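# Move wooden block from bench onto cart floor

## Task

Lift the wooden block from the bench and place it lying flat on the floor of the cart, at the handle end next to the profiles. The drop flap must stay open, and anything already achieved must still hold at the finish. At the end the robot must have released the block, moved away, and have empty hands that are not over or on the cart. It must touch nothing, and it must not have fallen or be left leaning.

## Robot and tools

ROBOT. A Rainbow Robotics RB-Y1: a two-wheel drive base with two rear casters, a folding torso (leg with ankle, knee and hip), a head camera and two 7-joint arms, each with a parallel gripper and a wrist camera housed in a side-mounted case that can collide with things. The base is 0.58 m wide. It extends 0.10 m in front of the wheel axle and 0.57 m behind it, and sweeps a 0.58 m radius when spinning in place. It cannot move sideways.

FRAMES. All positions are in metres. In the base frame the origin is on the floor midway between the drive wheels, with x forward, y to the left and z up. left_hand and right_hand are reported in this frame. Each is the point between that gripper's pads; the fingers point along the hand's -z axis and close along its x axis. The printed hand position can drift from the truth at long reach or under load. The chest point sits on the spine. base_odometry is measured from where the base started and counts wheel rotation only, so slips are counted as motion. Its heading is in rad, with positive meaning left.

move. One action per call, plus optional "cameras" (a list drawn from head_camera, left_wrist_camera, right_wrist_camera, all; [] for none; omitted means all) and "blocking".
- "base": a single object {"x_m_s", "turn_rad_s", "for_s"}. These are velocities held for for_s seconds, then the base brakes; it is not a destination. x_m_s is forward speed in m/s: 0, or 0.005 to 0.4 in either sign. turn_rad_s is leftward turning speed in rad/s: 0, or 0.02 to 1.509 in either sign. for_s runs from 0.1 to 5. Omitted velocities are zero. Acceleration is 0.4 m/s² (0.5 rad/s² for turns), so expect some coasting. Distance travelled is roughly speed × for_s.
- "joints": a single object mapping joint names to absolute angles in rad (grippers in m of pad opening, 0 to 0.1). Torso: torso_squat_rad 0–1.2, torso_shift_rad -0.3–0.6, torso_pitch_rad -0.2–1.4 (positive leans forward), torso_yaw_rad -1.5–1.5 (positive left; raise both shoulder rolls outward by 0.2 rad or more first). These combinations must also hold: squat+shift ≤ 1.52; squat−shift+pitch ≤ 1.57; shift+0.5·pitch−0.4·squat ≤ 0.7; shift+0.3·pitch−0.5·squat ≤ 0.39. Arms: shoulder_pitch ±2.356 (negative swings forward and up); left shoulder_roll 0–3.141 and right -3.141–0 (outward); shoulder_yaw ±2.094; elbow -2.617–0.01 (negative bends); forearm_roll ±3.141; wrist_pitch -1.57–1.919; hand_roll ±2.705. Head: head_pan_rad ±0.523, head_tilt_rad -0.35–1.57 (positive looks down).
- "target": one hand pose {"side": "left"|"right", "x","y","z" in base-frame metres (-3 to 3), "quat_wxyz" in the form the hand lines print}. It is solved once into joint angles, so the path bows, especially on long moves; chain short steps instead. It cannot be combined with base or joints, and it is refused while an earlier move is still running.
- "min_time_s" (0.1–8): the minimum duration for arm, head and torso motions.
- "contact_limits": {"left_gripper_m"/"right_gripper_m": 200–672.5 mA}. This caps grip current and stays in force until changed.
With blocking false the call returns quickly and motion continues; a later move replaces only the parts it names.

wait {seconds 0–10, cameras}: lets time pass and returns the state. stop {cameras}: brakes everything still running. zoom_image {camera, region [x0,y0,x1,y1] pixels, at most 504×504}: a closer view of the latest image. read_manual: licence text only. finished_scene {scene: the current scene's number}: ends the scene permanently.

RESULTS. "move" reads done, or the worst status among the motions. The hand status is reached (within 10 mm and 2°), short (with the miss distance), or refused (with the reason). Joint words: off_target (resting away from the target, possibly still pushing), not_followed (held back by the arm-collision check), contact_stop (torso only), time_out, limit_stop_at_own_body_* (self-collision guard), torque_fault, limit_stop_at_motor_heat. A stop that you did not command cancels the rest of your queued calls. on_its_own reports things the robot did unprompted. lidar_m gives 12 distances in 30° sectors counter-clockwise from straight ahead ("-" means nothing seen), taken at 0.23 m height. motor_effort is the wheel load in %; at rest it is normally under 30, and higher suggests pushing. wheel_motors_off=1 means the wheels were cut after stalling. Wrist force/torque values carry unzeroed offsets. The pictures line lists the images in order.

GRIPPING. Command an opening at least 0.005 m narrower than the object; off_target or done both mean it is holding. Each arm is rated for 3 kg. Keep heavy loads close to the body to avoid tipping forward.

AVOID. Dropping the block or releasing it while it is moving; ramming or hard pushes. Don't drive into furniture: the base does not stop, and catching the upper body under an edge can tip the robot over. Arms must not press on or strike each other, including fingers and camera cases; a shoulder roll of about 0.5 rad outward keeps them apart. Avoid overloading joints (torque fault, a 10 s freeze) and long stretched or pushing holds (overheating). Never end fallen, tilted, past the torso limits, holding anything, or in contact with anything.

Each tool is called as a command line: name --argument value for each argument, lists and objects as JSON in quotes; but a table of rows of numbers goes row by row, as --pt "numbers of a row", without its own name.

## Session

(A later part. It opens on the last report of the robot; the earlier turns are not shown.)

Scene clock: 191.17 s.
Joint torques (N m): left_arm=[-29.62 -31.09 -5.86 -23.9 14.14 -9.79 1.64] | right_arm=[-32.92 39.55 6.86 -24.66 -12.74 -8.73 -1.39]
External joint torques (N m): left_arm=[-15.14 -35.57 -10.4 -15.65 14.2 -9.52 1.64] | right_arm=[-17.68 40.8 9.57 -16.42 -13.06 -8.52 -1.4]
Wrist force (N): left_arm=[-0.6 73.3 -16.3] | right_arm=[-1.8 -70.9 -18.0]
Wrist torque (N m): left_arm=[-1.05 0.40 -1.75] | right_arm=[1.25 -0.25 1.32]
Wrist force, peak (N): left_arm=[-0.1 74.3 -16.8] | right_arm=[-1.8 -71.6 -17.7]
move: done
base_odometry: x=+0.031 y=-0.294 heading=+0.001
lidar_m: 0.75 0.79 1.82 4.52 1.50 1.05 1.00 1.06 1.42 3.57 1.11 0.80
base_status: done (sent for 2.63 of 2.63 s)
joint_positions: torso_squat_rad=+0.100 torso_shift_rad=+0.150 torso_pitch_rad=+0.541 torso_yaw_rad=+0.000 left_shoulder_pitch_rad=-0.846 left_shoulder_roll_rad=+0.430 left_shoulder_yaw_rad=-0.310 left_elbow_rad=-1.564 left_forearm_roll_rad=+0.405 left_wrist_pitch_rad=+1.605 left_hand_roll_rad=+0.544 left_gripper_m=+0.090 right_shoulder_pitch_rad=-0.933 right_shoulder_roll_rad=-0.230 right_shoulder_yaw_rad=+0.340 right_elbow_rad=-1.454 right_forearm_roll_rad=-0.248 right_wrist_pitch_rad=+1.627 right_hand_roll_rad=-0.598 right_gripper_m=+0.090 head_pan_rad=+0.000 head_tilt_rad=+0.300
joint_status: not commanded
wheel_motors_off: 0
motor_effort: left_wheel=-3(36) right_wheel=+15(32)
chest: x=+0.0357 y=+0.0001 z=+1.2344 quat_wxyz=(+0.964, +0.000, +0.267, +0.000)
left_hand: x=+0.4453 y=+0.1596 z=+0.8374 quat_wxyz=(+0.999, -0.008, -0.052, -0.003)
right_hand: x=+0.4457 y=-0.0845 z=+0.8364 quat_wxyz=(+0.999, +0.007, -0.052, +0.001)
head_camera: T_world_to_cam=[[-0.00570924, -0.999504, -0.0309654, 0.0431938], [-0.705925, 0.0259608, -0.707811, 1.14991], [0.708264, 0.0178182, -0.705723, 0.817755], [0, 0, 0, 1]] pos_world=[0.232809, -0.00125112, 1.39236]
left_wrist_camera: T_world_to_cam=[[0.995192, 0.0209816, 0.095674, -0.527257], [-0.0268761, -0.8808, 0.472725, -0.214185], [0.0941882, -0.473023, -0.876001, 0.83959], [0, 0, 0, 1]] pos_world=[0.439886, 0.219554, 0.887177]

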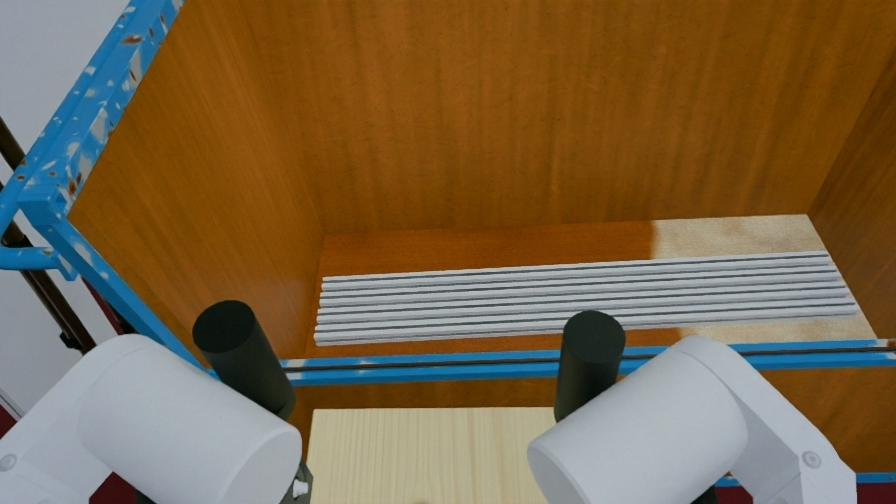

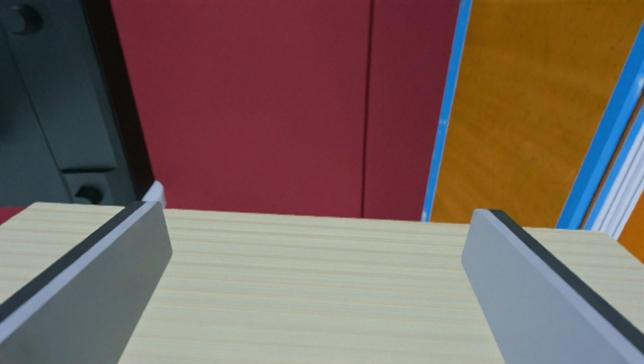

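move --base '{"x_m_s": 0.2, "for_s": 2.1}' --joints '{"head_tilt_rad": 0.6}' --cameras '["head_camera","left_wrist_camera","right_wrist_camera"]'

move --joints '{"head_tilt_rad": 0.6, "head_pan_rad": 0.4}' --cameras '["head_camera"]'

move --joints '{"head_tilt_rad": 0.6, "head_pan_rad": -0.45}' --cameras '["head_camera"]'

Scene clock: 197.47 s.
Joint torques (N m): left_arm=[-29.43 -31.33 -5.72 -23.85 14.1 -9.85 1.6] | right_arm=[-32.96 39.81 7.29 -24.75 -12.6 -8.66 -1.48]
External joint torques (N m): left_arm=[-14.95 -35.81 -10.26 -15.6 14.16 -9.58 1.61] | right_arm=[-17.72 41.06 10.01 -16.5 -12.92 -8.45 -1.49]
Wrist force (N): left_arm=[0.1 73.0 -16.7] | right_arm=[-1.9 -70.6 -17.9]
Wrist torque (N m): left_arm=[-0.99 0.49 -1.74] | right_arm=[1.25 -0.22 1.30]
Wrist force, peak (N): left_arm=[0.0 73.9 -17.3] | right_arm=[-1.6 -71.3 -19.0]
move: done
base_odometry: x=+0.451 y=-0.294 heading=+0.001
lidar_m: 0.33 0.35 0.46 3.93 2.12 1.50 1.43 1.48 2.00 5.02 0.50 0.35
base_status: done (sent for 2.1 of 2.1 s)
joint_positions: torso_squat_rad=+0.100 torso_shift_rad=+0.150 torso_pitch_rad=+0.541 torso_yaw_rad=+0.000 left_shoulder_pitch_rad=-0.846 left_shoulder_roll_rad=+0.430 left_shoulder_yaw_rad=-0.310 left_elbow_rad=-1.564 left_forearm_roll_rad=+0.405 left_wrist_pitch_rad=+1.605 left_hand_roll_rad=+0.544 left_gripper_m=+0.090 right_shoulder_pitch_rad=-0.933 right_shoulder_roll_rad=-0.230 right_shoulder_yaw_rad=+0.340 right_elbow_rad=-1.454 right_forearm_roll_rad=-0.248 right_wrist_pitch_rad=+1.627 right_hand_roll_rad=-0.598 right_gripper_m=+0.090 head_pan_rad=+0.000 head_tilt_rad=+0.600
joint_status: all done
wheel_motors_off: 0
motor_effort: left_wheel=+0(29) right_wheel=-2(44)
chest: x=+0.0357 y=+0.0001 z=+1.2344 quat_wxyz=(+0.964, +0.000, +0.267, +0.000)
left_hand: x=+0.4454 y=+0.1596 z=+0.8374 quat_wxyz=(+0.999, -0.008, -0.052, -0.003)
right_hand: x=+0.4457 y=-0.0845 z=+0.8363 quat_wxyz=(+0.999, +0.007, -0.052, +0.001)
head_camera: T_world_to_cam=[[-0.0146048, -0.999504, -0.0278972, 0.0403179], [-0.883573, 0.0259612, -0.467573, 0.842951], [0.468066, 0.0178204, -0.883514, 1.10351], [0, 0, 0, 1]] pos_world=[0.228884, -0.00125112, 1.37023]
left_wrist_camera: T_world_to_cam=[[0.995201, 0.0209336, 0.0955873, -0.527174], [-0.0268774, -0.880799, 0.472727, -0.214187], [0.0940891, -0.473028, -0.876009, 0.839642], [0, 0, 0, 1]] pos_world=[0.439886, 0.219554, 0.887177]
right_wrist_camera: T_world_to_cam=[[-0.990935, -0.0308323, -0.130753, 0.547192], [-0.0941124, 0.853875, 0.511898, -0.286919], [0.0958639, 0.519564, -0.849037, 0.783449], [0, 0, 0, 1]] pos_world=[0.440125, -0.145187, 0.883598]

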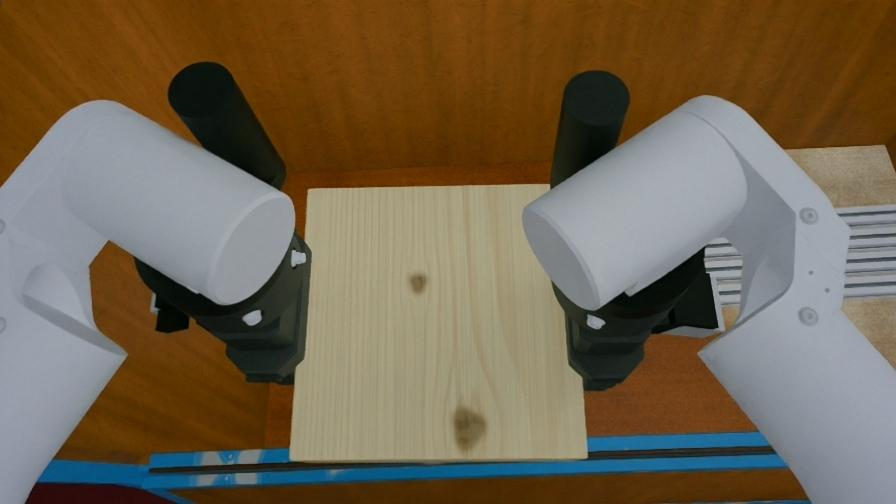

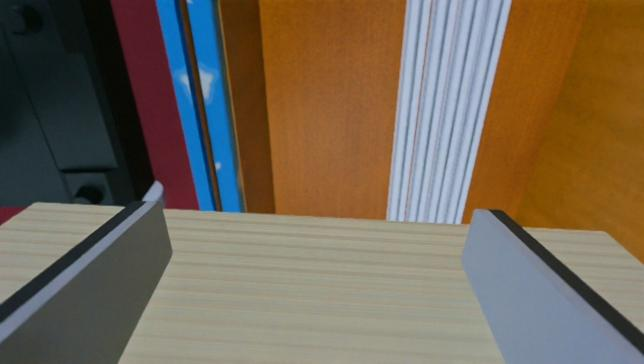

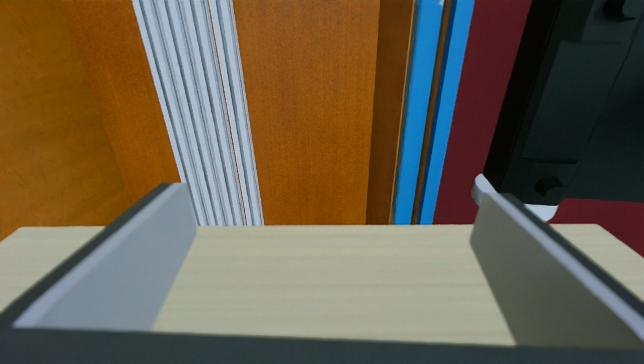

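Scene clock: 198.40 s.
Joint torques (N m): left_arm=[-29.63 -31.12 -5.53 -23.82 14.1 -9.78 1.6] | right_arm=[-32.96 39.49 7.03 -24.76 -12.65 -8.68 -1.4]
External joint torques (N m): left_arm=[-15.15 -35.6 -10.07 -15.56 14.16 -9.51 1.61] | right_arm=[-17.72 40.74 9.75 -16.52 -12.97 -8.47 -1.41]
Wrist force (N): left_arm=[-0.8 72.8 -16.8] | right_arm=[-2.0 -70.1 -18.5]
Wrist torque (N m): left_arm=[-0.98 0.31 -1.75] | right_arm=[1.20 -0.24 1.31]
Wrist force, peak (N): left_arm=[-0.6 73.7 -16.5] | right_arm=[-2.1 -70.9 -18.6]
move: done
base_odometry: x=+0.451 y=-0.294 heading=+0.001
lidar_m: 0.32 0.35 0.48 3.94 2.11 1.50 1.43 1.50 2.00 5.00 0.50 0.35
base_status: not commanded
joint_positions: torso_squat_rad=+0.100 torso_shift_rad=+0.150 torso_pitch_rad=+0.541 torso_yaw_rad=+0.000 left_shoulder_pitch_rad=-0.846 left_shoulder_roll_rad=+0.430 left_shoulder_yaw_rad=-0.310 left_elbow_rad=-1.564 left_forearm_roll_rad=+0.405 left_wrist_pitch_rad=+1.605 left_hand_roll_rad=+0.544 left_gripper_m=+0.090 right_shoulder_pitch_rad=-0.933 right_shoulder_roll_rad=-0.230 right_shoulder_yaw_rad=+0.340 right_elbow_rad=-1.454 right_forearm_roll_rad=-0.248 right_wrist_pitch_rad=+1.627 right_hand_roll_rad=-0.598 right_gripper_m=+0.090 head_pan_rad=+0.400 head_tilt_rad=+0.600
joint_status: all done
wheel_motors_off: 0
motor_effort: left_wheel=+0(1) right_wheel=+1(3)
chest: x=+0.0357 y=+0.0001 z=+1.2344 quat_wxyz=(+0.964, +0.000, +0.267, +0.000)
left_hand: x=+0.4453 y=+0.1596 z=+0.8374 quat_wxyz=(+0.999, -0.008, -0.052, -0.003)
right_hand: x=+0.4457 y=-0.0845 z=+0.8364 quat_wxyz=(+0.999, +0.007, -0.052, +0.001)
head_camera: T_world_to_cam=[[0.318822, -0.91992, -0.228252, 0.267275], [-0.857305, -0.17719, -0.483355, 0.860755], [0.404204, 0.349786, -0.845144, 1.06002], [0, 0, 0, 1]] pos_world=[0.224252, 0.0276079, 1.37293]

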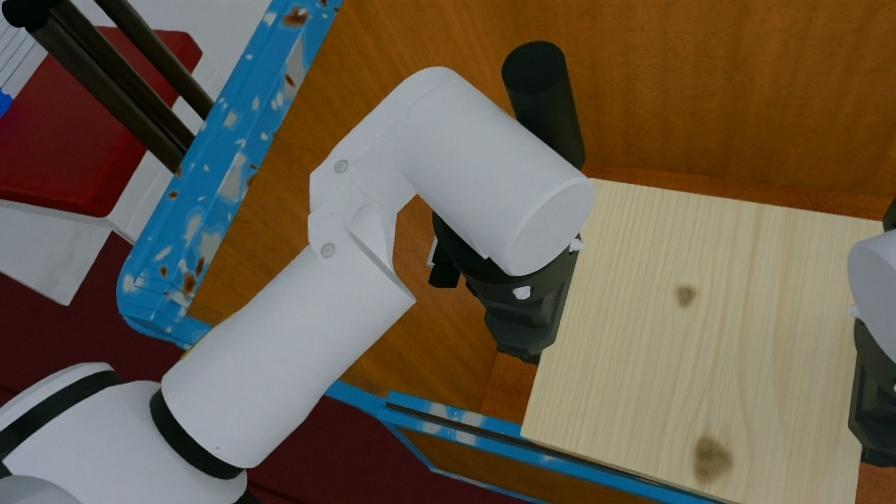

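Scene clock: 199.63 s.
Joint torques (N m): left_arm=[-29.78 -31.13 -5.85 -23.77 14.07 -9.76 1.66] | right_arm=[-33.06 39.73 6.9 -25.04 -12.65 -8.59 -1.35]
External joint torques (N m): left_arm=[-15.29 -35.6 -10.39 -15.52 14.14 -9.49 1.67] | right_arm=[-17.82 40.98 9.62 -16.8 -12.97 -8.38 -1.35]
Wrist force (N): left_arm=[-0.2 72.6 -17.4] | right_arm=[-2.1 -70.1 -18.8]
Wrist torque (N m): left_arm=[-0.94 0.46 -1.73] | right_arm=[1.25 -0.24 1.29]
Wrist force, peak (N): left_arm=[-0.6 73.6 -17.9] | right_arm=[-1.8 -70.8 -18.9]
move: done
base_odometry: x=+0.451 y=-0.294 heading=+0.001
lidar_m: 0.32 0.34 0.47 3.92 2.10 1.52 1.43 1.49 2.00 5.01 0.50 0.35
base_status: not commanded
joint_positions: torso_squat_rad=+0.100 torso_shift_rad=+0.150 torso_pitch_rad=+0.541 torso_yaw_rad=+0.000 left_shoulder_pitch_rad=-0.846 left_shoulder_roll_rad=+0.430 left_shoulder_yaw_rad=-0.310 left_elbow_rad=-1.564 left_forearm_roll_rad=+0.405 left_wrist_pitch_rad=+1.605 left_hand_roll_rad=+0.544 left_gripper_m=+0.090 right_shoulder_pitch_rad=-0.933 right_shoulder_roll_rad=-0.230 right_shoulder_yaw_rad=+0.340 right_elbow_rad=-1.454 right_forearm_roll_rad=-0.248 right_wrist_pitch_rad=+1.627 right_hand_roll_rad=-0.598 right_gripper_m=+0.090 head_pan_rad=-0.450 head_tilt_rad=+0.600
joint_status: all done
wheel_motors_off: 0
motor_effort: left_wheel=+0(1) right_wheel=+0(2)
chest: x=+0.0357 y=+0.0001 z=+1.2344 quat_wxyz=(+0.964, +0.000, +0.267, +0.000)
left_hand: x=+0.4453 y=+0.1596 z=+0.8374 quat_wxyz=(+0.999, -0.008, -0.052, -0.003)
right_hand: x=+0.4457 y=-0.0845 z=+0.8364 quat_wxyz=(+0.999, +0.007, -0.052, +0.001)
head_camera: T_world_to_cam=[[-0.387426, -0.900822, 0.196012, -0.213195], [-0.829787, 0.248101, -0.4999, 0.879479], [0.40169, -0.356322, -0.843611, 1.0584], [0, 0, 0, 1]] pos_world=[0.222033, -0.0331182, 1.37432]

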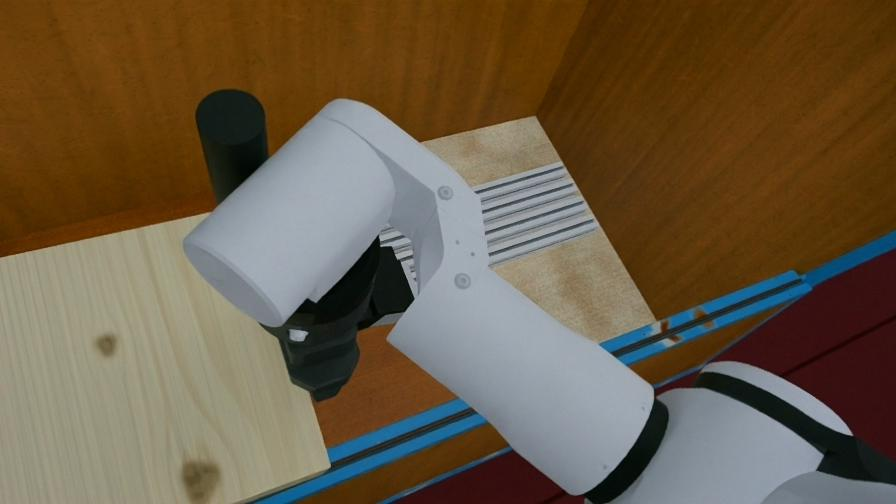

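move --base '{"x_m_s": -0.3, "for_s": 1.3667}' --joints '{"head_tilt_rad": 0.3, "head_pan_rad": 0}' --cameras '[]'

move --base '{"turn_rad_s": -0.6, "for_s": 2.6333}' --cameras '[]'

move --base '{"x_m_s": -0.33, "for_s": 4.5667}' --cameras '[]'

move --base '{"turn_rad_s": 0.6, "for_s": 2.6333}' --cameras '["head_camera","left_wrist_camera"]'

Scene clock: 228.63 s.
Joint torques (N m): left_arm=[-30 -31.3 -5.35 -23.88 14.19 -9.76 1.58] | right_arm=[-33.01 39.83 7.04 -24.84 -12.63 -8.69 -1.41]
External joint torques (N m): left_arm=[-15.51 -35.77 -9.89 -15.62 14.25 -9.49 1.59] | right_arm=[-17.77 41.08 9.76 -16.6 -12.95 -8.49 -1.42]
Wrist force (N): left_arm=[-0.1 72.9 -16.8] | right_arm=[-1.6 -70.1 -18.8]
Wrist torque (N m): left_arm=[-1.01 0.42 -1.73] | right_arm=[1.27 -0.20 1.33]
Wrist force, peak (N): left_arm=[-0.8 74.0 -17.3] | right_arm=[-2.2 -70.9 -19.3]
move: done
base_odometry: x=+0.041 y=-0.294 heading=-0.001
lidar_m: 0.74 0.77 1.80 4.59 1.51 1.07 1.02 1.08 1.43 3.56 1.11 0.78
base_status: done (sent for 1.37 of 1.37 s)
joint_positions: torso_squat_rad=+0.100 torso_shift_rad=+0.150 torso_pitch_rad=+0.541 torso_yaw_rad=+0.000 left_shoulder_pitch_rad=-0.846 left_shoulder_roll_rad=+0.430 left_shoulder_yaw_rad=-0.310 left_elbow_rad=-1.564 left_forearm_roll_rad=+0.405 left_wrist_pitch_rad=+1.605 left_hand_roll_rad=+0.544 left_gripper_m=+0.090 right_shoulder_pitch_rad=-0.933 right_shoulder_roll_rad=-0.230 right_shoulder_yaw_rad=+0.340 right_elbow_rad=-1.454 right_forearm_roll_rad=-0.248 right_wrist_pitch_rad=+1.627 right_hand_roll_rad=-0.598 right_gripper_m=+0.090 head_pan_rad=+0.000 head_tilt_rad=+0.300
joint_status: all done
wheel_motors_off: 0
motor_effort: left_wheel=-17(31) right_wheel=+19(39)
chest: x=+0.0356 y=+0.0001 z=+1.2344 quat_wxyz=(+0.964, +0.000, +0.267, +0.000)
left_hand: x=+0.4453 y=+0.1596 z=+0.8374 quat_wxyz=(+0.999, -0.008, -0.052, -0.003)
right_hand: x=+0.4456 y=-0.0846 z=+0.8364 quat_wxyz=(+0.999, +0.007, -0.052, +0.001)

Scene clock: 232.80 s.
Joint torques (N m): left_arm=[-29.77 -31.13 -5.44 -23.78 14.04 -9.87 1.58] | right_arm=[-33.05 40.27 7.13 -24.77 -12.61 -8.76 -1.43]
External joint torques (N m): left_arm=[-15.29 -35.61 -9.98 -15.52 14.1 -9.59 1.58] | right_arm=[-17.81 41.52 9.85 -16.53 -12.94 -8.55 -1.43]
Wrist force (N): left_arm=[-0.5 72.7 -16.6] | right_arm=[-2.1 -70.2 -18.1]
Wrist torque (N m): left_arm=[-1.00 0.41 -1.73] | right_arm=[1.24 -0.24 1.34]
Wrist force, peak (N): left_arm=[0.0 74.3 -17.4] | right_arm=[-1.7 -71.3 -19.0]
move: done
base_odometry: x=+0.040 y=-0.294 heading=-1.580
lidar_m: 3.36 1.12 0.79 0.74 0.77 1.24 5.06 1.56 1.09 1.03 1.05 1.38
base_status: done (sent for 2.63 of 2.63 s)
joint_positions: torso_squat_rad=+0.100 torso_shift_rad=+0.150 torso_pitch_rad=+0.541 torso_yaw_rad=+0.000 left_shoulder_pitch_rad=-0.846 left_shoulder_roll_rad=+0.430 left_shoulder_yaw_rad=-0.310 left_elbow_rad=-1.564 left_forearm_roll_rad=+0.405 left_wrist_pitch_rad=+1.605 left_hand_roll_rad=+0.544 left_gripper_m=+0.090 right_shoulder_pitch_rad=-0.933 right_shoulder_roll_rad=-0.230 right_shoulder_yaw_rad=+0.340 right_elbow_rad=-1.454 right_forearm_roll_rad=-0.248 right_wrist_pitch_rad=+1.627 right_hand_roll_rad=-0.598 right_gripper_m=+0.090 head_pan_rad=+0.000 head_tilt_rad=+0.300
joint_status: not commanded
wheel_motors_off: 0
motor_effort: left_wheel=+13(38) right_wheel=-3(27)
chest: x=+0.0356 y=+0.0001 z=+1.2344 quat_wxyz=(+0.964, +0.000, +0.267, +0.000)
left_hand: x=+0.4453 y=+0.1596 z=+0.8374 quat_wxyz=(+0.999, -0.008, -0.052, -0.003)
right_hand: x=+0.4456 y=-0.0845 z=+0.8364 quat_wxyz=(+0.999, +0.007, -0.052, +0.001)

Scene clock: 238.50 s.
Joint torques (N m): left_arm=[-30.46 -31.14 -5.85 -23.83 14.14 -9.8 1.53] | right_arm=[-33.04 39.68 6.85 -25 -12.74 -8.69 -1.29]
External joint torques (N m): left_arm=[-15.98 -35.62 -10.39 -15.58 14.21 -9.53 1.54] | right_arm=[-17.8 40.93 9.56 -16.76 -13.07 -8.48 -1.29]
Wrist force (N): left_arm=[-0.9 73.2 -16.9] | right_arm=[-1.6 -70.3 -18.4]
Wrist torque (N m): left_arm=[-1.06 0.30 -1.72] | right_arm=[1.22 -0.17 1.34]
Wrist force, peak (N): left_arm=[-0.4 74.1 -16.6] | right_arm=[-1.3 -71.2 -18.5]
move: done
base_odometry: x=+0.055 y=+1.213 heading=-1.580
lidar_m: 3.62 1.32 1.06 0.84 1.49 1.94 4.39 1.68 1.18 1.11 1.13 1.49
base_status: done (sent for 4.57 of 4.57 s)
joint_positions: torso_squat_rad=+0.100 torso_shift_rad=+0.150 torso_pitch_rad=+0.541 torso_yaw_rad=+0.000 left_shoulder_pitch_rad=-0.846 left_shoulder_roll_rad=+0.430 left_shoulder_yaw_rad=-0.310 left_elbow_rad=-1.564 left_forearm_roll_rad=+0.405 left_wrist_pitch_rad=+1.605 left_hand_roll_rad=+0.544 left_gripper_m=+0.090 right_shoulder_pitch_rad=-0.932 right_shoulder_roll_rad=-0.230 right_shoulder_yaw_rad=+0.340 right_elbow_rad=-1.454 right_forearm_roll_rad=-0.248 right_wrist_pitch_rad=+1.627 right_hand_roll_rad=-0.598 right_gripper_m=+0.090 head_pan_rad=+0.000 head_tilt_rad=+0.300
joint_status: not commanded
wheel_motors_off: 0
motor_effort: left_wheel=+0(23) right_wheel=+0(39)
chest: x=+0.0356 y=+0.0001 z=+1.2344 quat_wxyz=(+0.964, +0.000, +0.267, +0.000)
left_hand: x=+0.4452 y=+0.1596 z=+0.8374 quat_wxyz=(+0.999, -0.008, -0.052, -0.003)
right_hand: x=+0.4456 y=-0.0846 z=+0.8364 quat_wxyz=(+0.999, +0.007, -0.052, +0.001)

Scene clock: 242.67 s.
Joint torques (N m): left_arm=[-29.78 -31.19 -5.6 -24.02 14.02 -9.85 1.58] | right_arm=[-33.41 39.85 6.84 -24.87 -12.68 -8.7 -1.29]
External joint torques (N m): left_arm=[-15.3 -35.66 -10.14 -15.77 14.09 -9.58 1.59] | right_arm=[-18.16 41.1 9.56 -16.63 -13 -8.49 -1.29]
Wrist force (N): left_arm=[0.1 72.7 -16.6] | right_arm=[-1.6 -70.0 -18.9]
Wrist torque (N m): left_arm=[-0.99 0.50 -1.74] | right_arm=[1.19 -0.16 1.31]
Wrist force, peak (N): left_arm=[-0.6 74.3 -16.8] | right_arm=[-2.3 -71.3 -18.3]
move: done
base_odometry: x=+0.055 y=+1.213 heading=-0.001
lidar_m: 0.84 1.47 1.98 4.39 1.62 1.15 1.10 1.15 1.54 3.89 1.31 1.06
base_status: done (sent for 2.63 of 2.63 s)
joint_positions: torso_squat_rad=+0.100 torso_shift_rad=+0.150 torso_pitch_rad=+0.541 torso_yaw_rad=+0.000 left_shoulder_pitch_rad=-0.846 left_shoulder_roll_rad=+0.430 left_shoulder_yaw_rad=-0.310 left_elbow_rad=-1.564 left_forearm_roll_rad=+0.405 left_wrist_pitch_rad=+1.605 left_hand_roll_rad=+0.544 left_gripper_m=+0.090 right_shoulder_pitch_rad=-0.932 right_shoulder_roll_rad=-0.230 right_shoulder_yaw_rad=+0.340 right_elbow_rad=-1.454 right_forearm_roll_rad=-0.248 right_wrist_pitch_rad=+1.627 right_hand_roll_rad=-0.598 right_gripper_m=+0.090 head_pan_rad=+0.000 head_tilt_rad=+0.300
joint_status: not commanded
wheel_motors_off: 0
motor_effort: left_wheel=-3(30) right_wheel=+17(37)
chest: x=+0.0356 y=+0.0001 z=+1.2344 quat_wxyz=(+0.964, +0.000, +0.267, +0.000)
left_hand: x=+0.4453 y=+0.1596 z=+0.8374 quat_wxyz=(+0.999, -0.008, -0.052, -0.003)
right_hand: x=+0.4456 y=-0.0846 z=+0.8364 quat_wxyz=(+0.999, +0.007, -0.052, +0.001)
head_camera: T_world_to_cam=[[-0.00570648, -0.999504, -0.0309687, 0.0432008], [-0.705876, 0.0259624, -0.70786, 1.15004], [0.708313, 0.0178206, -0.705674, 0.817745], [0, 0, 0, 1]] pos_world=[0.232809, -0.00125112, 1.39246]
left_wrist_camera: T_world_to_cam=[[0.995192, 0.0209816, 0.095674, -0.527167], [-0.0268761, -0.8808, 0.472725, -0.214235], [0.0941882, -0.473023, -0.876001, 0.839687], [0, 0, 0, 1]] pos_world=[0.439786, 0.219554, 0.887277]

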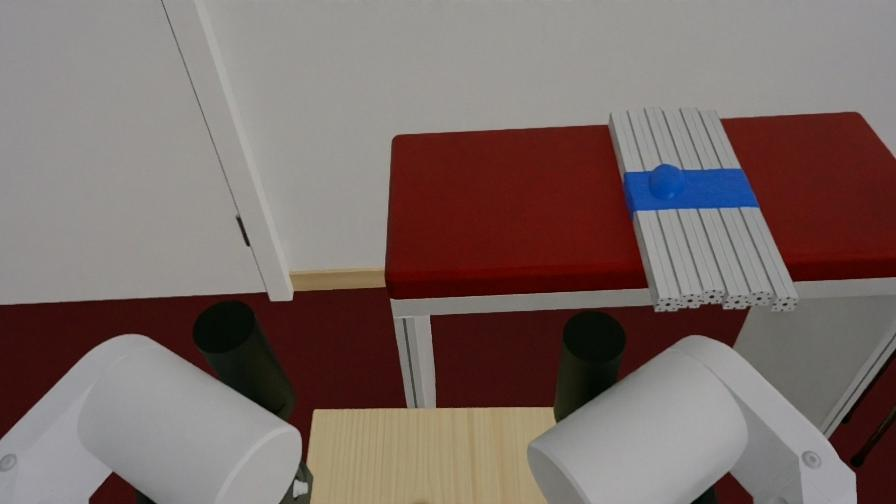

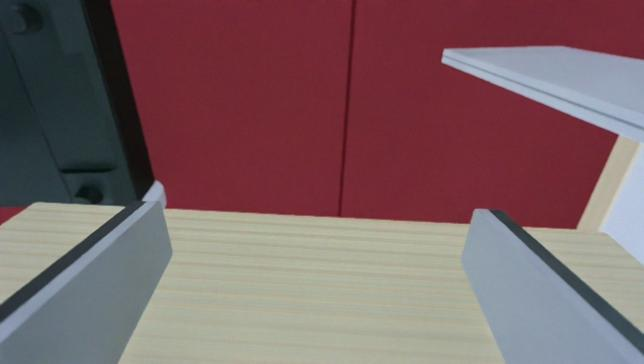

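move --base '{"x_m_s": 0.2, "for_s": 2.4}' --cameras '["right_wrist_camera"]'

move --joints '{"torso_pitch_rad": 0.635}' --min_time_s 2 --cameras '["left_wrist_camera"]'

move --joints '{"torso_pitch_rad": 0.65}' --min_time_s 1.5

Scene clock: 247.70 s.
Joint torques (N m): left_arm=[-29.43 -31.09 -5.52 -23.84 14.01 -9.81 1.56] | right_arm=[-33.21 39.84 6.88 -24.97 -12.59 -8.66 -1.4]
External joint torques (N m): left_arm=[-14.94 -35.56 -10.05 -15.59 14.08 -9.54 1.57] | right_arm=[-17.97 41.09 9.6 -16.73 -12.91 -8.45 -1.4]
Motor temperatures (°C): left_arm=[33 30 32 41 42 36 37] | right_arm=[37 36 32 38 43 40 34]
Wrist force (N): left_arm=[-0.9 73.2 -16.4] | right_arm=[-1.7 -70.6 -18.7]
Wrist torque (N m): left_arm=[-1.01 0.38 -1.72] | right_arm=[1.27 -0.17 1.32]
Wrist force, peak (N): left_arm=[0.5 74.3 -16.9] | right_arm=[-1.4 -71.0 -18.7]
move: done
base_odometry: x=+0.535 y=+1.213 heading=-0.001
lidar_m: 0.35 0.36 1.34 3.42 2.33 1.67 1.58 1.65 2.22 1.12 0.74 0.87
base_status: done (sent for 2.4 of 2.4 s)
joint_positions: torso_squat_rad=+0.100 torso_shift_rad=+0.150 torso_pitch_rad=+0.541 torso_yaw_rad=+0.000 left_shoulder_pitch_rad=-0.846 left_shoulder_roll_rad=+0.430 left_shoulder_yaw_rad=-0.310 left_elbow_rad=-1.564 left_forearm_roll_rad=+0.405 left_wrist_pitch_rad=+1.605 left_hand_roll_rad=+0.544 left_gripper_m=+0.090 right_shoulder_pitch_rad=-0.933 right_shoulder_roll_rad=-0.230 right_shoulder_yaw_rad=+0.340 right_elbow_rad=-1.454 right_forearm_roll_rad=-0.248 right_wrist_pitch_rad=+1.627 right_hand_roll_rad=-0.598 right_gripper_m=+0.090 head_pan_rad=+0.000 head_tilt_rad=+0.300
joint_status: not commanded
wheel_motors_off: 0
motor_effort: left_wheel=+0(29) right_wheel=+0(45)
chest: x=+0.0357 y=+0.0001 z=+1.2344 quat_wxyz=(+0.964, +0.000, +0.267, +0.000)
left_hand: x=+0.4453 y=+0.1596 z=+0.8374 quat_wxyz=(+0.999, -0.008, -0.052, -0.003)
right_hand: x=+0.4457 y=-0.0845 z=+0.8363 quat_wxyz=(+0.999, +0.007, -0.052, +0.001)
right_wrist_camera: T_world_to_cam=[[-0.990945, -0.0307472, -0.130703, 0.547164], [-0.0940143, 0.853878, 0.511912, -0.286975], [0.0958648, 0.519564, -0.849037, 0.783448], [0, 0, 0, 1]] pos_world=[0.440125, -0.145186, 0.883598]

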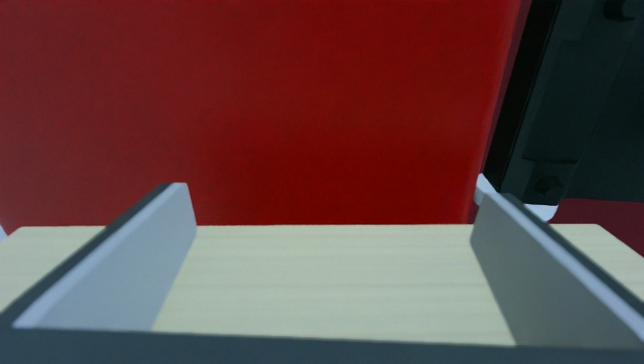

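Scene clock: 250.00 s.
Joint torques (N m): left_arm=[-28.04 -31.4 -5.86 -23.85 14.2 -9.61 1.67] | right_arm=[-31.01 40.69 6.87 -24.74 -12.61 -8.63 -1.44]
External joint torques (N m): left_arm=[-15.23 -35.43 -9.9 -15.61 14.16 -9.5 1.67] | right_arm=[-17.37 41.35 9.12 -16.56 -12.83 -8.57 -1.44]
Wrist force (N): left_arm=[1.5 73.5 -16.9] | right_arm=[-0.2 -70.8 -18.2]
Wrist torque (N m): left_arm=[-1.04 0.48 -1.76] | right_arm=[1.27 -0.19 1.28]
Wrist force, peak (N): left_arm=[0.9 74.5 -17.8] | right_arm=[-0.2 -71.3 -19.2]
move: done
base_odometry: x=+0.535 y=+1.213 heading=-0.001
lidar_m: 0.36 0.37 1.32 3.44 2.33 1.66 1.57 1.65 2.20 1.13 0.72 0.87
base_status: not commanded
joint_positions: torso_squat_rad=+0.100 torso_shift_rad=+0.150 torso_pitch_rad=+0.636 torso_yaw_rad=+0.000 left_shoulder_pitch_rad=-0.846 left_shoulder_roll_rad=+0.430 left_shoulder_yaw_rad=-0.310 left_elbow_rad=-1.564 left_forearm_roll_rad=+0.405 left_wrist_pitch_rad=+1.605 left_hand_roll_rad=+0.544 left_gripper_m=+0.090 right_shoulder_pitch_rad=-0.933 right_shoulder_roll_rad=-0.230 right_shoulder_yaw_rad=+0.340 right_elbow_rad=-1.454 right_forearm_roll_rad=-0.248 right_wrist_pitch_rad=+1.627 right_hand_roll_rad=-0.598 right_gripper_m=+0.090 head_pan_rad=+0.000 head_tilt_rad=+0.300
joint_status: all done
wheel_motors_off: 0
motor_effort: left_wheel=+0(1) right_wheel=+1(2)
chest: x=+0.0601 y=+0.0001 z=+1.2181 quat_wxyz=(+0.950, +0.000, +0.313, +0.000)
left_hand: x=+0.4303 y=+0.1596 z=+0.7841 quat_wxyz=(+1.000, -0.008, -0.005, -0.003)
right_hand: x=+0.4305 y=-0.0845 z=+0.7830 quat_wxyz=(+1.000, +0.007, -0.005, +0.001)
left_wrist_camera: T_world_to_cam=[[0.999782, 0.0208793, 0.000934221, -0.434788], [0.0179524, -0.880798, 0.473152, -0.2091], [0.010702, -0.473032, -0.88098, 0.834088], [0, 0, 0, 1]] pos_world=[0.429521, 0.219454, 0.834157]

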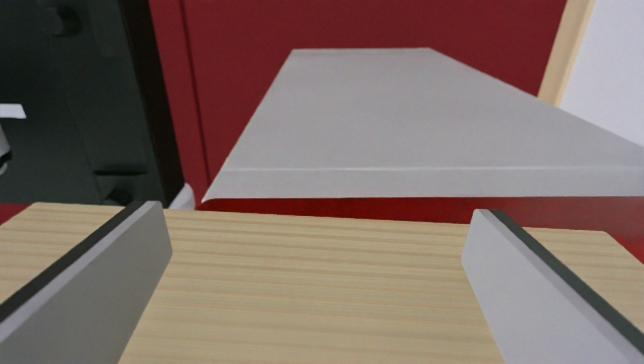

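Scene clock: 251.80 s.
Joint torques (N m): left_arm=[-21.08 -34.33 -9.75 -19.87 15.31 -9.41 1.67] | right_arm=[-22.94 41.96 9.18 -18.69 -13.97 -8.62 -1.42]
External joint torques (N m): left_arm=[-8.48 -38.31 -13.73 -11.64 15.27 -9.32 1.67] | right_arm=[-9.49 42.55 11.37 -10.51 -14.18 -8.58 -1.42]
Wrist force (N): left_arm=[7.3 78.0 5.9] | right_arm=[5.1 -79.2 9.8]
Wrist torque (N m): left_arm=[-1.41 0.87 -1.70] | right_arm=[1.87 0.60 1.33]
Wrist force, peak (N): left_arm=[6.6 79.0 5.0] | right_arm=[5.3 -79.7 9.9]
move: done
base_odometry: x=+0.535 y=+1.213 heading=-0.001
lidar_m: 0.36 0.36 1.32 3.42 2.34 1.66 1.58 1.66 2.20 1.14 0.72 0.85
base_status: not commanded
joint_positions: torso_squat_rad=+0.100 torso_shift_rad=+0.150 torso_pitch_rad=+0.649 torso_yaw_rad=+0.000 left_shoulder_pitch_rad=-0.848 left_shoulder_roll_rad=+0.431 left_shoulder_yaw_rad=-0.309 left_elbow_rad=-1.565 left_forearm_roll_rad=+0.405 left_wrist_pitch_rad=+1.605 left_hand_roll_rad=+0.544 left_gripper_m=+0.090 right_shoulder_pitch_rad=-0.935 right_shoulder_roll_rad=-0.231 right_shoulder_yaw_rad=+0.339 right_elbow_rad=-1.456 right_forearm_roll_rad=-0.248 right_wrist_pitch_rad=+1.627 right_hand_roll_rad=-0.598 right_gripper_m=+0.090 head_pan_rad=+0.000 head_tilt_rad=+0.300
joint_status: all done
wheel_motors_off: 0
motor_effort: left_wheel=-1(2) right_wheel=-1(2)
chest: x=+0.0629 y=+0.0001 z=+1.2157 quat_wxyz=(+0.948, +0.000, +0.319, +0.000)
left_hand: x=+0.4286 y=+0.1597 z=+0.7777 quat_wxyz=(+1.000, -0.008, +0.000, -0.003)
right_hand: x=+0.4289 y=-0.0842 z=+0.7769 quat_wxyz=(+1.000, +0.008, +0.000, +0.001)
pictures: head_camera, left_wrist_camera, right_wrist_camera
head_camera: T_world_to_cam=[[-0.00901555, -0.999504, -0.0301699, 0.042012], [-0.778139, 0.0259615, -0.627555, 1.06293], [0.628027, 0.0178187, -0.777988, 0.878129], [0, 0, 0, 1]] pos_world=[0.275996, -0.00125112, 1.35149]
left_wrist_camera: T_world_to_cam=[[0.999737, 0.0210135, -0.00918679, -0.42531], [0.0228592, -0.880735, 0.473058, -0.208054], [0.00184947, -0.473144, -0.880983, 0.832425], [0, 0, 0, 1]] pos_world=[0.428415, 0.219554, 0.827866]
right_wrist_camera: T_world_to_cam=[[-0.999161, -0.0311398, -0.0265892, 0.44541], [-0.0404256, 0.853489, 0.51954, -0.28734], [0.00651524, 0.520179, -0.854033, 0.77665], [0, 0, 0, 1]] pos_world=[0.42836, -0.144885, 0.824412]

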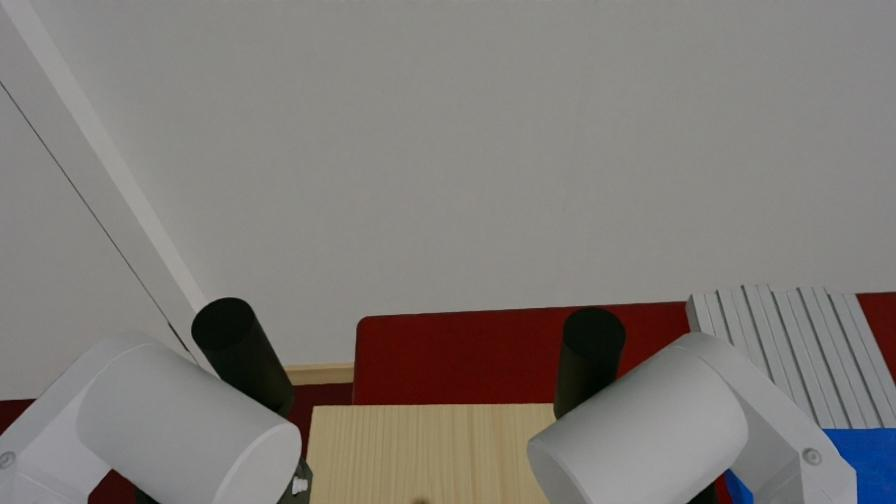

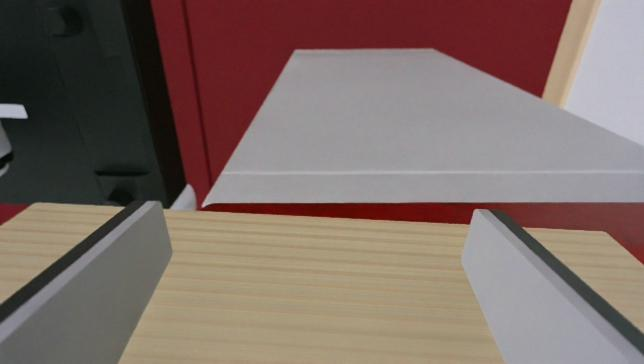

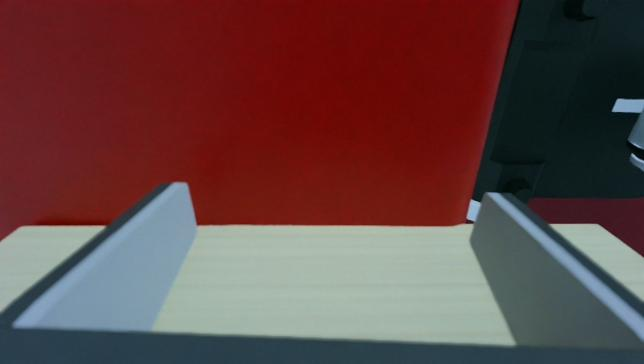

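move --target '{"side": "left", "x": 0.429, "y": 0.164, "z": 0.779, "quat_wxyz": [1, -0.015, 0, -0.006]}' --cameras '[]'

move --target '{"side": "right", "x": 0.429, "y": -0.10, "z": 0.779, "quat_wxyz": [1, 0.015, 0, 0.0045]}' --cameras '[]'

move --target '{"side": "left", "x": 0.429, "y": 0.20, "z": 0.80, "quat_wxyz": [1, -0.015, 0, -0.006]}' --cameras '[]'

move --target '{"side": "right", "x": 0.429, "y": -0.12, "z": 0.80, "quat_wxyz": [1, 0.015, 0, 0.0045]}' --cameras '[]'

move --target '{"side": "left", "x": 0.42, "y": 0.24, "z": 0.88, "quat_wxyz": [1, -0.015, 0, -0.006]}' --cameras '[]'

move --target '{"side": "right", "x": 0.42, "y": -0.16, "z": 0.88, "quat_wxyz": [1, 0.015, 0, 0.0045]}' --cameras '["head_camera"]'

Scene clock: 255.13 s.
Joint torques (N m): left_arm=[-17.99 -15.22 -1.7 -15.71 7.05 -5.34 0.12] | right_arm=[-19.62 26.24 7.09 -14.74 -8.14 -4.33 0.36]
External joint torques (N m): left_arm=[-5.54 -19.63 -5.82 -7.52 6.99 -5.24 0.12] | right_arm=[-6.17 26.73 9.25 -6.55 -8.35 -4.28 0.36]
Wrist force (N): left_arm=[0.8 38.0 -6.0] | right_arm=[4.1 -41.0 -0.4]
Wrist torque (N m): left_arm=[-0.81 0.67 0.11] | right_arm=[0.92 0.19 -0.88]
Wrist force, peak (N): left_arm=[7.4 79.3 5.5] | right_arm=[5.1 -79.9 9.7]
move: done
base_odometry: x=+0.535 y=+1.213 heading=-0.001
lidar_m: 0.36 0.36 1.33 3.43 2.33 1.66 1.58 1.66 2.19 1.13 0.72 0.87
base_status: not commanded
joint_positions: torso_squat_rad=+0.100 torso_shift_rad=+0.150 torso_pitch_rad=+0.650 torso_yaw_rad=+0.000 left_shoulder_pitch_rad=-0.837 left_shoulder_roll_rad=+0.448 left_shoulder_yaw_rad=-0.293 left_elbow_rad=-1.572 left_forearm_roll_rad=+0.424 left_wrist_pitch_rad=+1.601 left_hand_roll_rad=+0.525 left_gripper_m=+0.090 right_shoulder_pitch_rad=-0.935 right_shoulder_roll_rad=-0.227 right_shoulder_yaw_rad=+0.340 right_elbow_rad=-1.457 right_forearm_roll_rad=-0.249 right_wrist_pitch_rad=+1.626 right_hand_roll_rad=-0.599 right_gripper_m=+0.090 head_pan_rad=+0.000 head_tilt_rad=+0.300
joint_status: all done
wheel_motors_off: 0
motor_effort: left_wheel=-3(4) right_wheel=+0(2)
chest: x=+0.0632 y=+0.0000 z=+1.2156 quat_wxyz=(+0.948, +0.000, +0.319, +0.000)
left_hand: x=+0.4290 y=+0.1678 z=+0.7781 quat_wxyz=(+1.000, -0.011, +0.001, -0.004)
left_hand_status: reached (checked arc, planned for 0.1 s): 4 mm and 0.5 deg off.
right_hand: x=+0.4287 y=-0.0813 z=+0.7772 quat_wxyz=(+1.000, +0.011, +0.000, +0.002)

Scene clock: 255.93 s.
Joint torques (N m): left_arm=[-13.61 -0.89 2.55 -9.93 1.63 -1.26 0.01] | right_arm=[-13.61 0.71 -2.33 -9.28 -0.28 -0.22 0.2]
External joint torques (N m): left_arm=[-1.14 -5.21 -1.53 -1.72 1.56 -1.15 0.01] | right_arm=[-0.52 2.06 0.08 -1.12 -0.47 -0.17 0.2]
Wrist force (N): left_arm=[1.2 9.2 -8.2] | right_arm=[0.2 2.8 -5.2]
Wrist torque (N m): left_arm=[-0.48 0.25 0.24] | right_arm=[-0.29 0.12 -0.06]
Wrist force, peak (N): left_arm=[1.1 37.5 -4.9] | right_arm=[4.5 -41.3 -1.2]
move: done
base_odometry: x=+0.535 y=+1.213 heading=-0.001
lidar_m: 0.36 0.36 1.31 3.42 2.33 1.67 1.58 1.65 2.20 1.14 0.73 0.86
base_status: not commanded
joint_positions: torso_squat_rad=+0.100 torso_shift_rad=+0.150 torso_pitch_rad=+0.650 torso_yaw_rad=+0.000 left_shoulder_pitch_rad=-0.838 left_shoulder_roll_rad=+0.444 left_shoulder_yaw_rad=-0.294 left_elbow_rad=-1.573 left_forearm_roll_rad=+0.425 left_wrist_pitch_rad=+1.600 left_hand_roll_rad=+0.525 left_gripper_m=+0.090 right_shoulder_pitch_rad=-0.907 right_shoulder_roll_rad=-0.265 right_shoulder_yaw_rad=+0.315 right_elbow_rad=-1.496 right_forearm_roll_rad=-0.277 right_wrist_pitch_rad=+1.632 right_hand_roll_rad=-0.565 right_gripper_m=+0.090 head_pan_rad=+0.000 head_tilt_rad=+0.300
joint_status: all done
wheel_motors_off: 0
motor_effort: left_wheel=+2(2) right_wheel=-2(4)
chest: x=+0.0632 y=+0.0002 z=+1.2156 quat_wxyz=(+0.948, +0.000, +0.319, +0.000)
left_hand: x=+0.4290 y=+0.1650 z=+0.7784 quat_wxyz=(+1.000, -0.014, +0.000, -0.005)
right_hand: x=+0.4293 y=-0.0998 z=+0.7785 quat_wxyz=(+1.000, +0.013, +0.000, +0.005)
right_hand_status: reached (checked arc, planned for 0.2 s): 1 mm and 0.2 deg off.

Scene clock: 256.90 s.
Joint torques (N m): left_arm=[-10.89 4.06 5.23 -8.09 0.14 -0.36 -0.21] | right_arm=[-13.51 0.45 -2 -8.72 0.03 -0.08 0.14]
External joint torques (N m): left_arm=[0.97 -1.99 0.51 -0.08 0.07 -0.25 -0.21] | right_arm=[-0.41 1.81 0.41 -0.56 -0.17 -0.03 0.14]
Wrist force (N): left_arm=[0.2 1.9 -8.2] | right_arm=[0.3 2.5 -5.5]
Wrist torque (N m): left_arm=[-0.34 0.16 0.13] | right_arm=[-0.28 0.18 -0.09]
Wrist force, peak (N): left_arm=[3.4 7.7 -9.1] | right_arm=[0.0 2.4 -6.0]
move: done
base_odometry: x=+0.535 y=+1.213 heading=-0.001
lidar_m: 0.36 0.37 1.33 3.42 2.32 1.66 1.58 1.65 2.19 1.12 0.72 0.87
base_status: not commanded
joint_positions: torso_squat_rad=+0.100 torso_shift_rad=+0.150 torso_pitch_rad=+0.650 torso_yaw_rad=+0.000 left_shoulder_pitch_rad=-0.795 left_shoulder_roll_rad=+0.523 left_shoulder_yaw_rad=-0.224 left_elbow_rad=-1.668 left_forearm_roll_rad=+0.492 left_wrist_pitch_rad=+1.656 left_hand_roll_rad=+0.484 left_gripper_m=+0.090 right_shoulder_pitch_rad=-0.907 right_shoulder_roll_rad=-0.265 right_shoulder_yaw_rad=+0.315 right_elbow_rad=-1.497 right_forearm_roll_rad=-0.277 right_wrist_pitch_rad=+1.632 right_hand_roll_rad=-0.565 right_gripper_m=+0.090 head_pan_rad=+0.000 head_tilt_rad=+0.300
joint_status: all done
wheel_motors_off: 0
motor_effort: left_wheel=+1(2) right_wheel=-3(3)
chest: x=+0.0633 y=+0.0001 z=+1.2155 quat_wxyz=(+0.948, +0.000, +0.319, +0.000)
left_hand: x=+0.4292 y=+0.2000 z=+0.7999 quat_wxyz=(+1.000, -0.015, +0.000, -0.006)
left_hand_status: reached (checked arc, planned for 0.4 s): 0 mm and 0.0 deg off.
right_hand: x=+0.4292 y=-0.0997 z=+0.7785 quat_wxyz=(+1.000, +0.014, +0.000, +0.005)

Scene clock: 257.67 s.
Joint torques (N m): left_arm=[-10.96 4.29 5.24 -7.77 0.15 -0.31 -0.16] | right_arm=[-11.97 -2.87 -4 -8.84 -0.15 -0.08 0.08]
External joint torques (N m): left_arm=[0.9 -1.75 0.51 0.25 0.08 -0.2 -0.16] | right_arm=[0.77 -0.53 -1.24 -0.73 -0.34 -0.02 0.08]
Wrist force (N): left_arm=[-0.4 2.3 -6.7] | right_arm=[0.8 2.3 -5.3]
Wrist torque (N m): left_arm=[-0.42 0.10 0.08] | right_arm=[-0.24 0.22 -0.06]
Wrist force, peak (N): left_arm=[0.7 2.0 -8.3] | right_arm=[1.0 3.9 -5.6]
move: done
base_odometry: x=+0.535 y=+1.213 heading=-0.001
lidar_m: 0.37 0.37 1.31 3.43 2.33 1.66 1.57 1.65 2.20 1.13 0.74 0.87
base_status: not commanded
joint_positions: torso_squat_rad=+0.100 torso_shift_rad=+0.150 torso_pitch_rad=+0.650 torso_yaw_rad=+0.000 left_shoulder_pitch_rad=-0.795 left_shoulder_roll_rad=+0.523 left_shoulder_yaw_rad=-0.224 left_elbow_rad=-1.668 left_forearm_roll_rad=+0.492 left_wrist_pitch_rad=+1.656 left_hand_roll_rad=+0.484 left_gripper_m=+0.090 right_shoulder_pitch_rad=-0.880 right_shoulder_roll_rad=-0.312 right_shoulder_yaw_rad=+0.277 right_elbow_rad=-1.609 right_forearm_roll_rad=-0.314 right_wrist_pitch_rad=+1.711 right_hand_roll_rad=-0.548 right_gripper_m=+0.090 head_pan_rad=+0.000 head_tilt_rad=+0.300
joint_status: all done
wheel_motors_off: 0
motor_effort: left_wheel=+1(2) right_wheel=+0(3)
chest: x=+0.0633 y=+0.0001 z=+1.2155 quat_wxyz=(+0.948, +0.000, +0.319, +0.000)
left_hand: x=+0.4292 y=+0.2000 z=+0.7999 quat_wxyz=(+1.000, -0.015, +0.000, -0.006)
right_hand: x=+0.4290 y=-0.1199 z=+0.7999 quat_wxyz=(+1.000, +0.015, +0.000, +0.005)
right_hand_status: reached (checked arc, planned for 0.4 s): 0 mm and 0.0 deg off.

Scene clock: 258.77 s.
Joint torques (N m): left_arm=[-9.82 6.32 6.37 -6.86 -0.02 -0.62 0.19] | right_arm=[-12.13 -2.24 -3.82 -8.72 0.07 0 0.08]
External joint torques (N m): left_arm=[1.16 -1.94 0.69 0.37 -0.08 -0.51 0.19] | right_arm=[0.61 0.1 -1.06 -0.6 -0.11 0.06 0.08]
Wrist force (N): left_arm=[0.9 2.1 -7.8] | right_arm=[0.4 2.0 -4.9]
Wrist torque (N m): left_arm=[-0.37 0.21 0.10] | right_arm=[-0.22 0.15 -0.08]
Wrist force, peak (N): left_arm=[0.8 1.8 -8.5] | right_arm=[0.4 2.6 -5.8]
move: done
base_odometry: x=+0.535 y=+1.213 heading=-0.001
lidar_m: 0.35 0.36 1.33 3.42 2.32 1.66 1.58 1.66 2.20 1.11 0.73 0.87
base_status: not commanded
joint_positions: torso_squat_rad=+0.100 torso_shift_rad=+0.150 torso_pitch_rad=+0.650 torso_yaw_rad=+0.000 left_shoulder_pitch_rad=-0.757 left_shoulder_roll_rad=+0.650 left_shoulder_yaw_rad=-0.075 left_elbow_rad=-1.938 left_forearm_roll_rad=+0.648 left_wrist_pitch_rad=+1.893 left_hand_roll_rad=+0.508 left_gripper_m=+0.090 right_shoulder_pitch_rad=-0.880 right_shoulder_roll_rad=-0.312 right_shoulder_yaw_rad=+0.277 right_elbow_rad=-1.609 right_forearm_roll_rad=-0.314 right_wrist_pitch_rad=+1.711 right_hand_roll_rad=-0.548 right_gripper_m=+0.090 head_pan_rad=+0.000 head_tilt_rad=+0.300
joint_status: all done
wheel_motors_off: 0
motor_effort: left_wheel=+2(5) right_wheel=-1(2)
chest: x=+0.0633 y=+0.0001 z=+1.2155 quat_wxyz=(+0.948, +0.000, +0.319, +0.000)
left_hand: x=+0.4202 y=+0.2401 z=+0.8800 quat_wxyz=(+1.000, -0.015, +0.000, -0.006)
left_hand_status: reached (checked arc, planned for 0.6 s): 0 mm and 0.0 deg off.
right_hand: x=+0.4291 y=-0.1199 z=+0.7999 quat_wxyz=(+1.000, +0.015, +0.000, +0.005)

Scene clock: 259.73 s.
Joint torques (N m): left_arm=[-10.27 6.55 6.43 -6.83 0.05 -0.47 0.18] | right_arm=[-12.89 -5.45 -4.3 -7.42 0.4 -0.16 0.19]
External joint torques (N m): left_arm=[0.71 -1.7 0.75 0.4 -0.02 -0.36 0.18] | right_arm=[-0.57 0.17 0.62 -0.33 0.22 -0.1 0.18]
Wrist force (N): left_arm=[0.9 1.7 -7.6] | right_arm=[0.1 1.9 -5.4]
Wrist torque (N m): left_arm=[-0.37 0.20 0.06] | right_arm=[-0.17 0.10 -0.10]
Wrist force, peak (N): left_arm=[1.0 2.6 -8.4] | right_arm=[0.2 3.0 -5.9]
move: done
base_odometry: x=+0.535 y=+1.213 heading=-0.001
lidar_m: 0.36 0.36 1.33 3.41 2.31 1.66 1.58 1.66 2.20 1.12 0.74 0.87
base_status: not commanded
joint_positions: torso_squat_rad=+0.100 torso_shift_rad=+0.150 torso_pitch_rad=+0.650 torso_yaw_rad=+0.000 left_shoulder_pitch_rad=-0.756 left_shoulder_roll_rad=+0.650 left_shoulder_yaw_rad=-0.075 left_elbow_rad=-1.938 left_forearm_roll_rad=+0.648 left_wrist_pitch_rad=+1.893 left_hand_roll_rad=+0.508 left_gripper_m=+0.090 right_shoulder_pitch_rad=-0.889 right_shoulder_roll_rad=-0.557 right_shoulder_yaw_rad=+0.281 right_elbow_rad=-1.925 right_forearm_roll_rad=-0.588 right_wrist_pitch_rad=+1.919 right_hand_roll_rad=-0.709 right_gripper_m=+0.090 head_pan_rad=+0.000 head_tilt_rad=+0.300
joint_status: all done
wheel_motors_off: 0
motor_effort: left_wheel=+1(2) right_wheel=-1(4)
chest: x=+0.0633 y=+0.0001 z=+1.2155 quat_wxyz=(+0.948, +0.000, +0.319, +0.000)
left_hand: x=+0.4201 y=+0.2401 z=+0.8799 quat_wxyz=(+1.000, -0.015, +0.000, -0.006)
right_hand: x=+0.4199 y=-0.1602 z=+0.8799 quat_wxyz=(+1.000, +0.015, +0.000, +0.004)
right_hand_status: reached (checked arc, planned for 0.6 s): 0 mm and 0.1 deg off.
head_camera: T_world_to_cam=[[-0.00912439, -0.999502, -0.0302231, 0.0421068], [-0.778767, 0.0260617, -0.626772, 1.06218], [0.627247, 0.0178178, -0.778617, 0.878572], [0, 0, 0, 1]] pos_world=[0.276496, -0.00125082, 1.35109]

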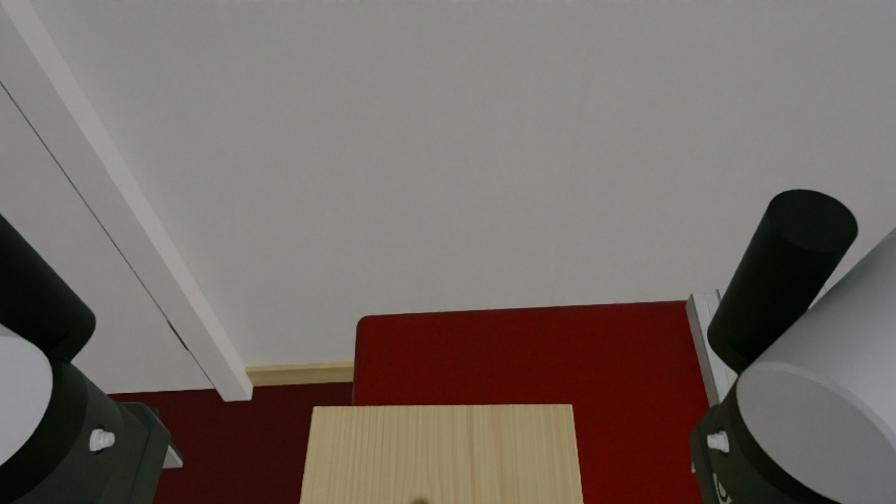

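move --base '{"x_m_s": -0.25, "for_s": 1.4}' --cameras '[]'

move --joints '{"left_shoulder_pitch_rad": -1.71, "left_shoulder_roll_rad": 0.74, "left_shoulder_yaw_rad": -1.75, "left_elbow_rad": -1.07, "right_shoulder_pitch_rad": -1.71, "right_shoulder_roll_rad": -0.74, "right_shoulder_yaw_rad": 1.75, "right_elbow_rad": -1.07, "left_wrist_pitch_rad": 0.8, "right_wrist_pitch_rad": 0.8}' --min_time_s 2.5 --cameras '["head_camera"]'

Scene clock: 274.77 s.
Joint torques (N m): left_arm=[-9.75 6.42 6.22 -6.79 0.08 -0.48 0.16] | right_arm=[-12.94 -5.08 -4.61 -7.6 0.16 0.05 0.07]
External joint torques (N m): left_arm=[1.23 -1.84 0.54 0.44 0.01 -0.37 0.16] | right_arm=[-0.62 0.54 0.31 -0.51 -0.02 0.12 0.07]
Wrist force (N): left_arm=[0.0 1.3 -7.8] | right_arm=[0.1 2.3 -4.9]
Wrist torque (N m): left_arm=[-0.30 0.12 0.13] | right_arm=[-0.22 0.13 -0.07]
Wrist force, peak (N): left_arm=[0.5 2.0 -8.6] | right_arm=[0.4 2.6 -5.8]
move: done
base_odometry: x=+0.185 y=+1.213 heading=-0.003
lidar_m: 0.71 1.36 1.80 4.40 1.82 1.30 1.22 1.29 1.70 2.44 1.13 0.94
base_status: done (sent for 1.4 of 1.4 s)
joint_positions: torso_squat_rad=+0.100 torso_shift_rad=+0.150 torso_pitch_rad=+0.650 torso_yaw_rad=+0.000 left_shoulder_pitch_rad=-0.756 left_shoulder_roll_rad=+0.650 left_shoulder_yaw_rad=-0.075 left_elbow_rad=-1.938 left_forearm_roll_rad=+0.648 left_wrist_pitch_rad=+1.893 left_hand_roll_rad=+0.508 left_gripper_m=+0.090 right_shoulder_pitch_rad=-0.889 right_shoulder_roll_rad=-0.557 right_shoulder_yaw_rad=+0.281 right_elbow_rad=-1.925 right_forearm_roll_rad=-0.588 right_wrist_pitch_rad=+1.919 right_hand_roll_rad=-0.709 right_gripper_m=+0.090 head_pan_rad=+0.000 head_tilt_rad=+0.300
joint_status: not commanded
wheel_motors_off: 0
motor_effort: left_wheel=-18(29) right_wheel=+17(36)
chest: x=+0.0633 y=+0.0001 z=+1.2155 quat_wxyz=(+0.948, +0.000, +0.319, +0.000)
left_hand: x=+0.4201 y=+0.2401 z=+0.8799 quat_wxyz=(+1.000, -0.015, +0.000, -0.006)
right_hand: x=+0.4199 y=-0.1602 z=+0.8799 quat_wxyz=(+1.000, +0.015, +0.000, +0.004)

Scene clock: 277.57 s.
Joint torques (N m): left_arm=[-18.79 5.95 6.55 1.23 -0.77 0.07 0.26] | right_arm=[-21.58 -8.03 -5.22 1.53 0.83 0.37 -0.02]
External joint torques (N m): left_arm=[2.1 -1.91 0.03 -0.05 0 -0.18 0.26] | right_arm=[-0.73 -0.02 1.06 0.13 -0.08 0.03 -0.03]
Wrist force (N): left_arm=[0.1 -2.0 -6.6] | right_arm=[-1.8 5.9 -3.9]
Wrist torque (N m): left_arm=[-0.11 0.16 0.08] | right_arm=[-0.48 -0.02 -0.09]
Wrist force, peak (N): left_arm=[0.1 2.1 -8.3] | right_arm=[-1.4 5.9 -4.4]
move: done
base_odometry: x=+0.185 y=+1.213 heading=-0.003
lidar_m: 0.71 1.35 1.81 4.38 1.83 1.31 1.22 1.30 1.73 2.44 1.12 0.97
base_status: not commanded
joint_positions: torso_squat_rad=+0.100 torso_shift_rad=+0.150 torso_pitch_rad=+0.650 torso_yaw_rad=+0.000 left_shoulder_pitch_rad=-1.710 left_shoulder_roll_rad=+0.740 left_shoulder_yaw_rad=-1.750 left_elbow_rad=-1.070 left_forearm_roll_rad=+0.648 left_wrist_pitch_rad=+0.800 left_hand_roll_rad=+0.508 left_gripper_m=+0.090 right_shoulder_pitch_rad=-1.710 right_shoulder_roll_rad=-0.740 right_shoulder_yaw_rad=+1.750 right_elbow_rad=-1.070 right_forearm_roll_rad=-0.588 right_wrist_pitch_rad=+0.800 right_hand_roll_rad=-0.709 right_gripper_m=+0.090 head_pan_rad=+0.000 head_tilt_rad=+0.300
joint_status: all done
wheel_motors_off: 0
motor_effort: left_wheel=-19(19) right_wheel=+18(19)
chest: x=+0.0633 y=+0.0001 z=+1.2155 quat_wxyz=(+0.948, +0.000, +0.319, +0.000)
left_hand: x=+0.6281 y=+0.2050 z=+0.8023 quat_wxyz=(+0.837, +0.231, -0.205, -0.452)
right_hand: x=+0.6359 y=-0.2047 z=+0.8078 quat_wxyz=(+0.863, -0.223, -0.241, +0.383)
head_camera: T_world_to_cam=[[-0.0091204, -0.999501, -0.0302253, 0.0421087], [-0.778679, 0.0260625, -0.626881, 1.06231], [0.627356, 0.0178184, -0.778529, 0.878422], [0, 0, 0, 1]] pos_world=[0.276496, -0.00125082, 1.35109]

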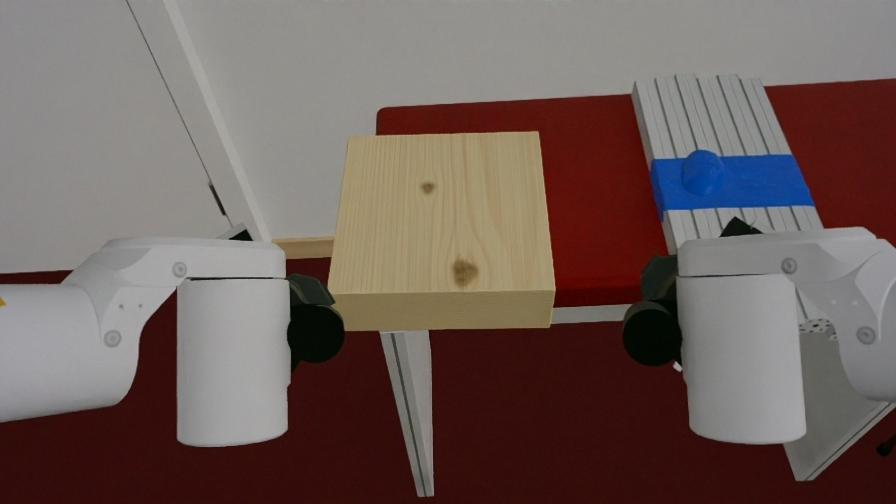

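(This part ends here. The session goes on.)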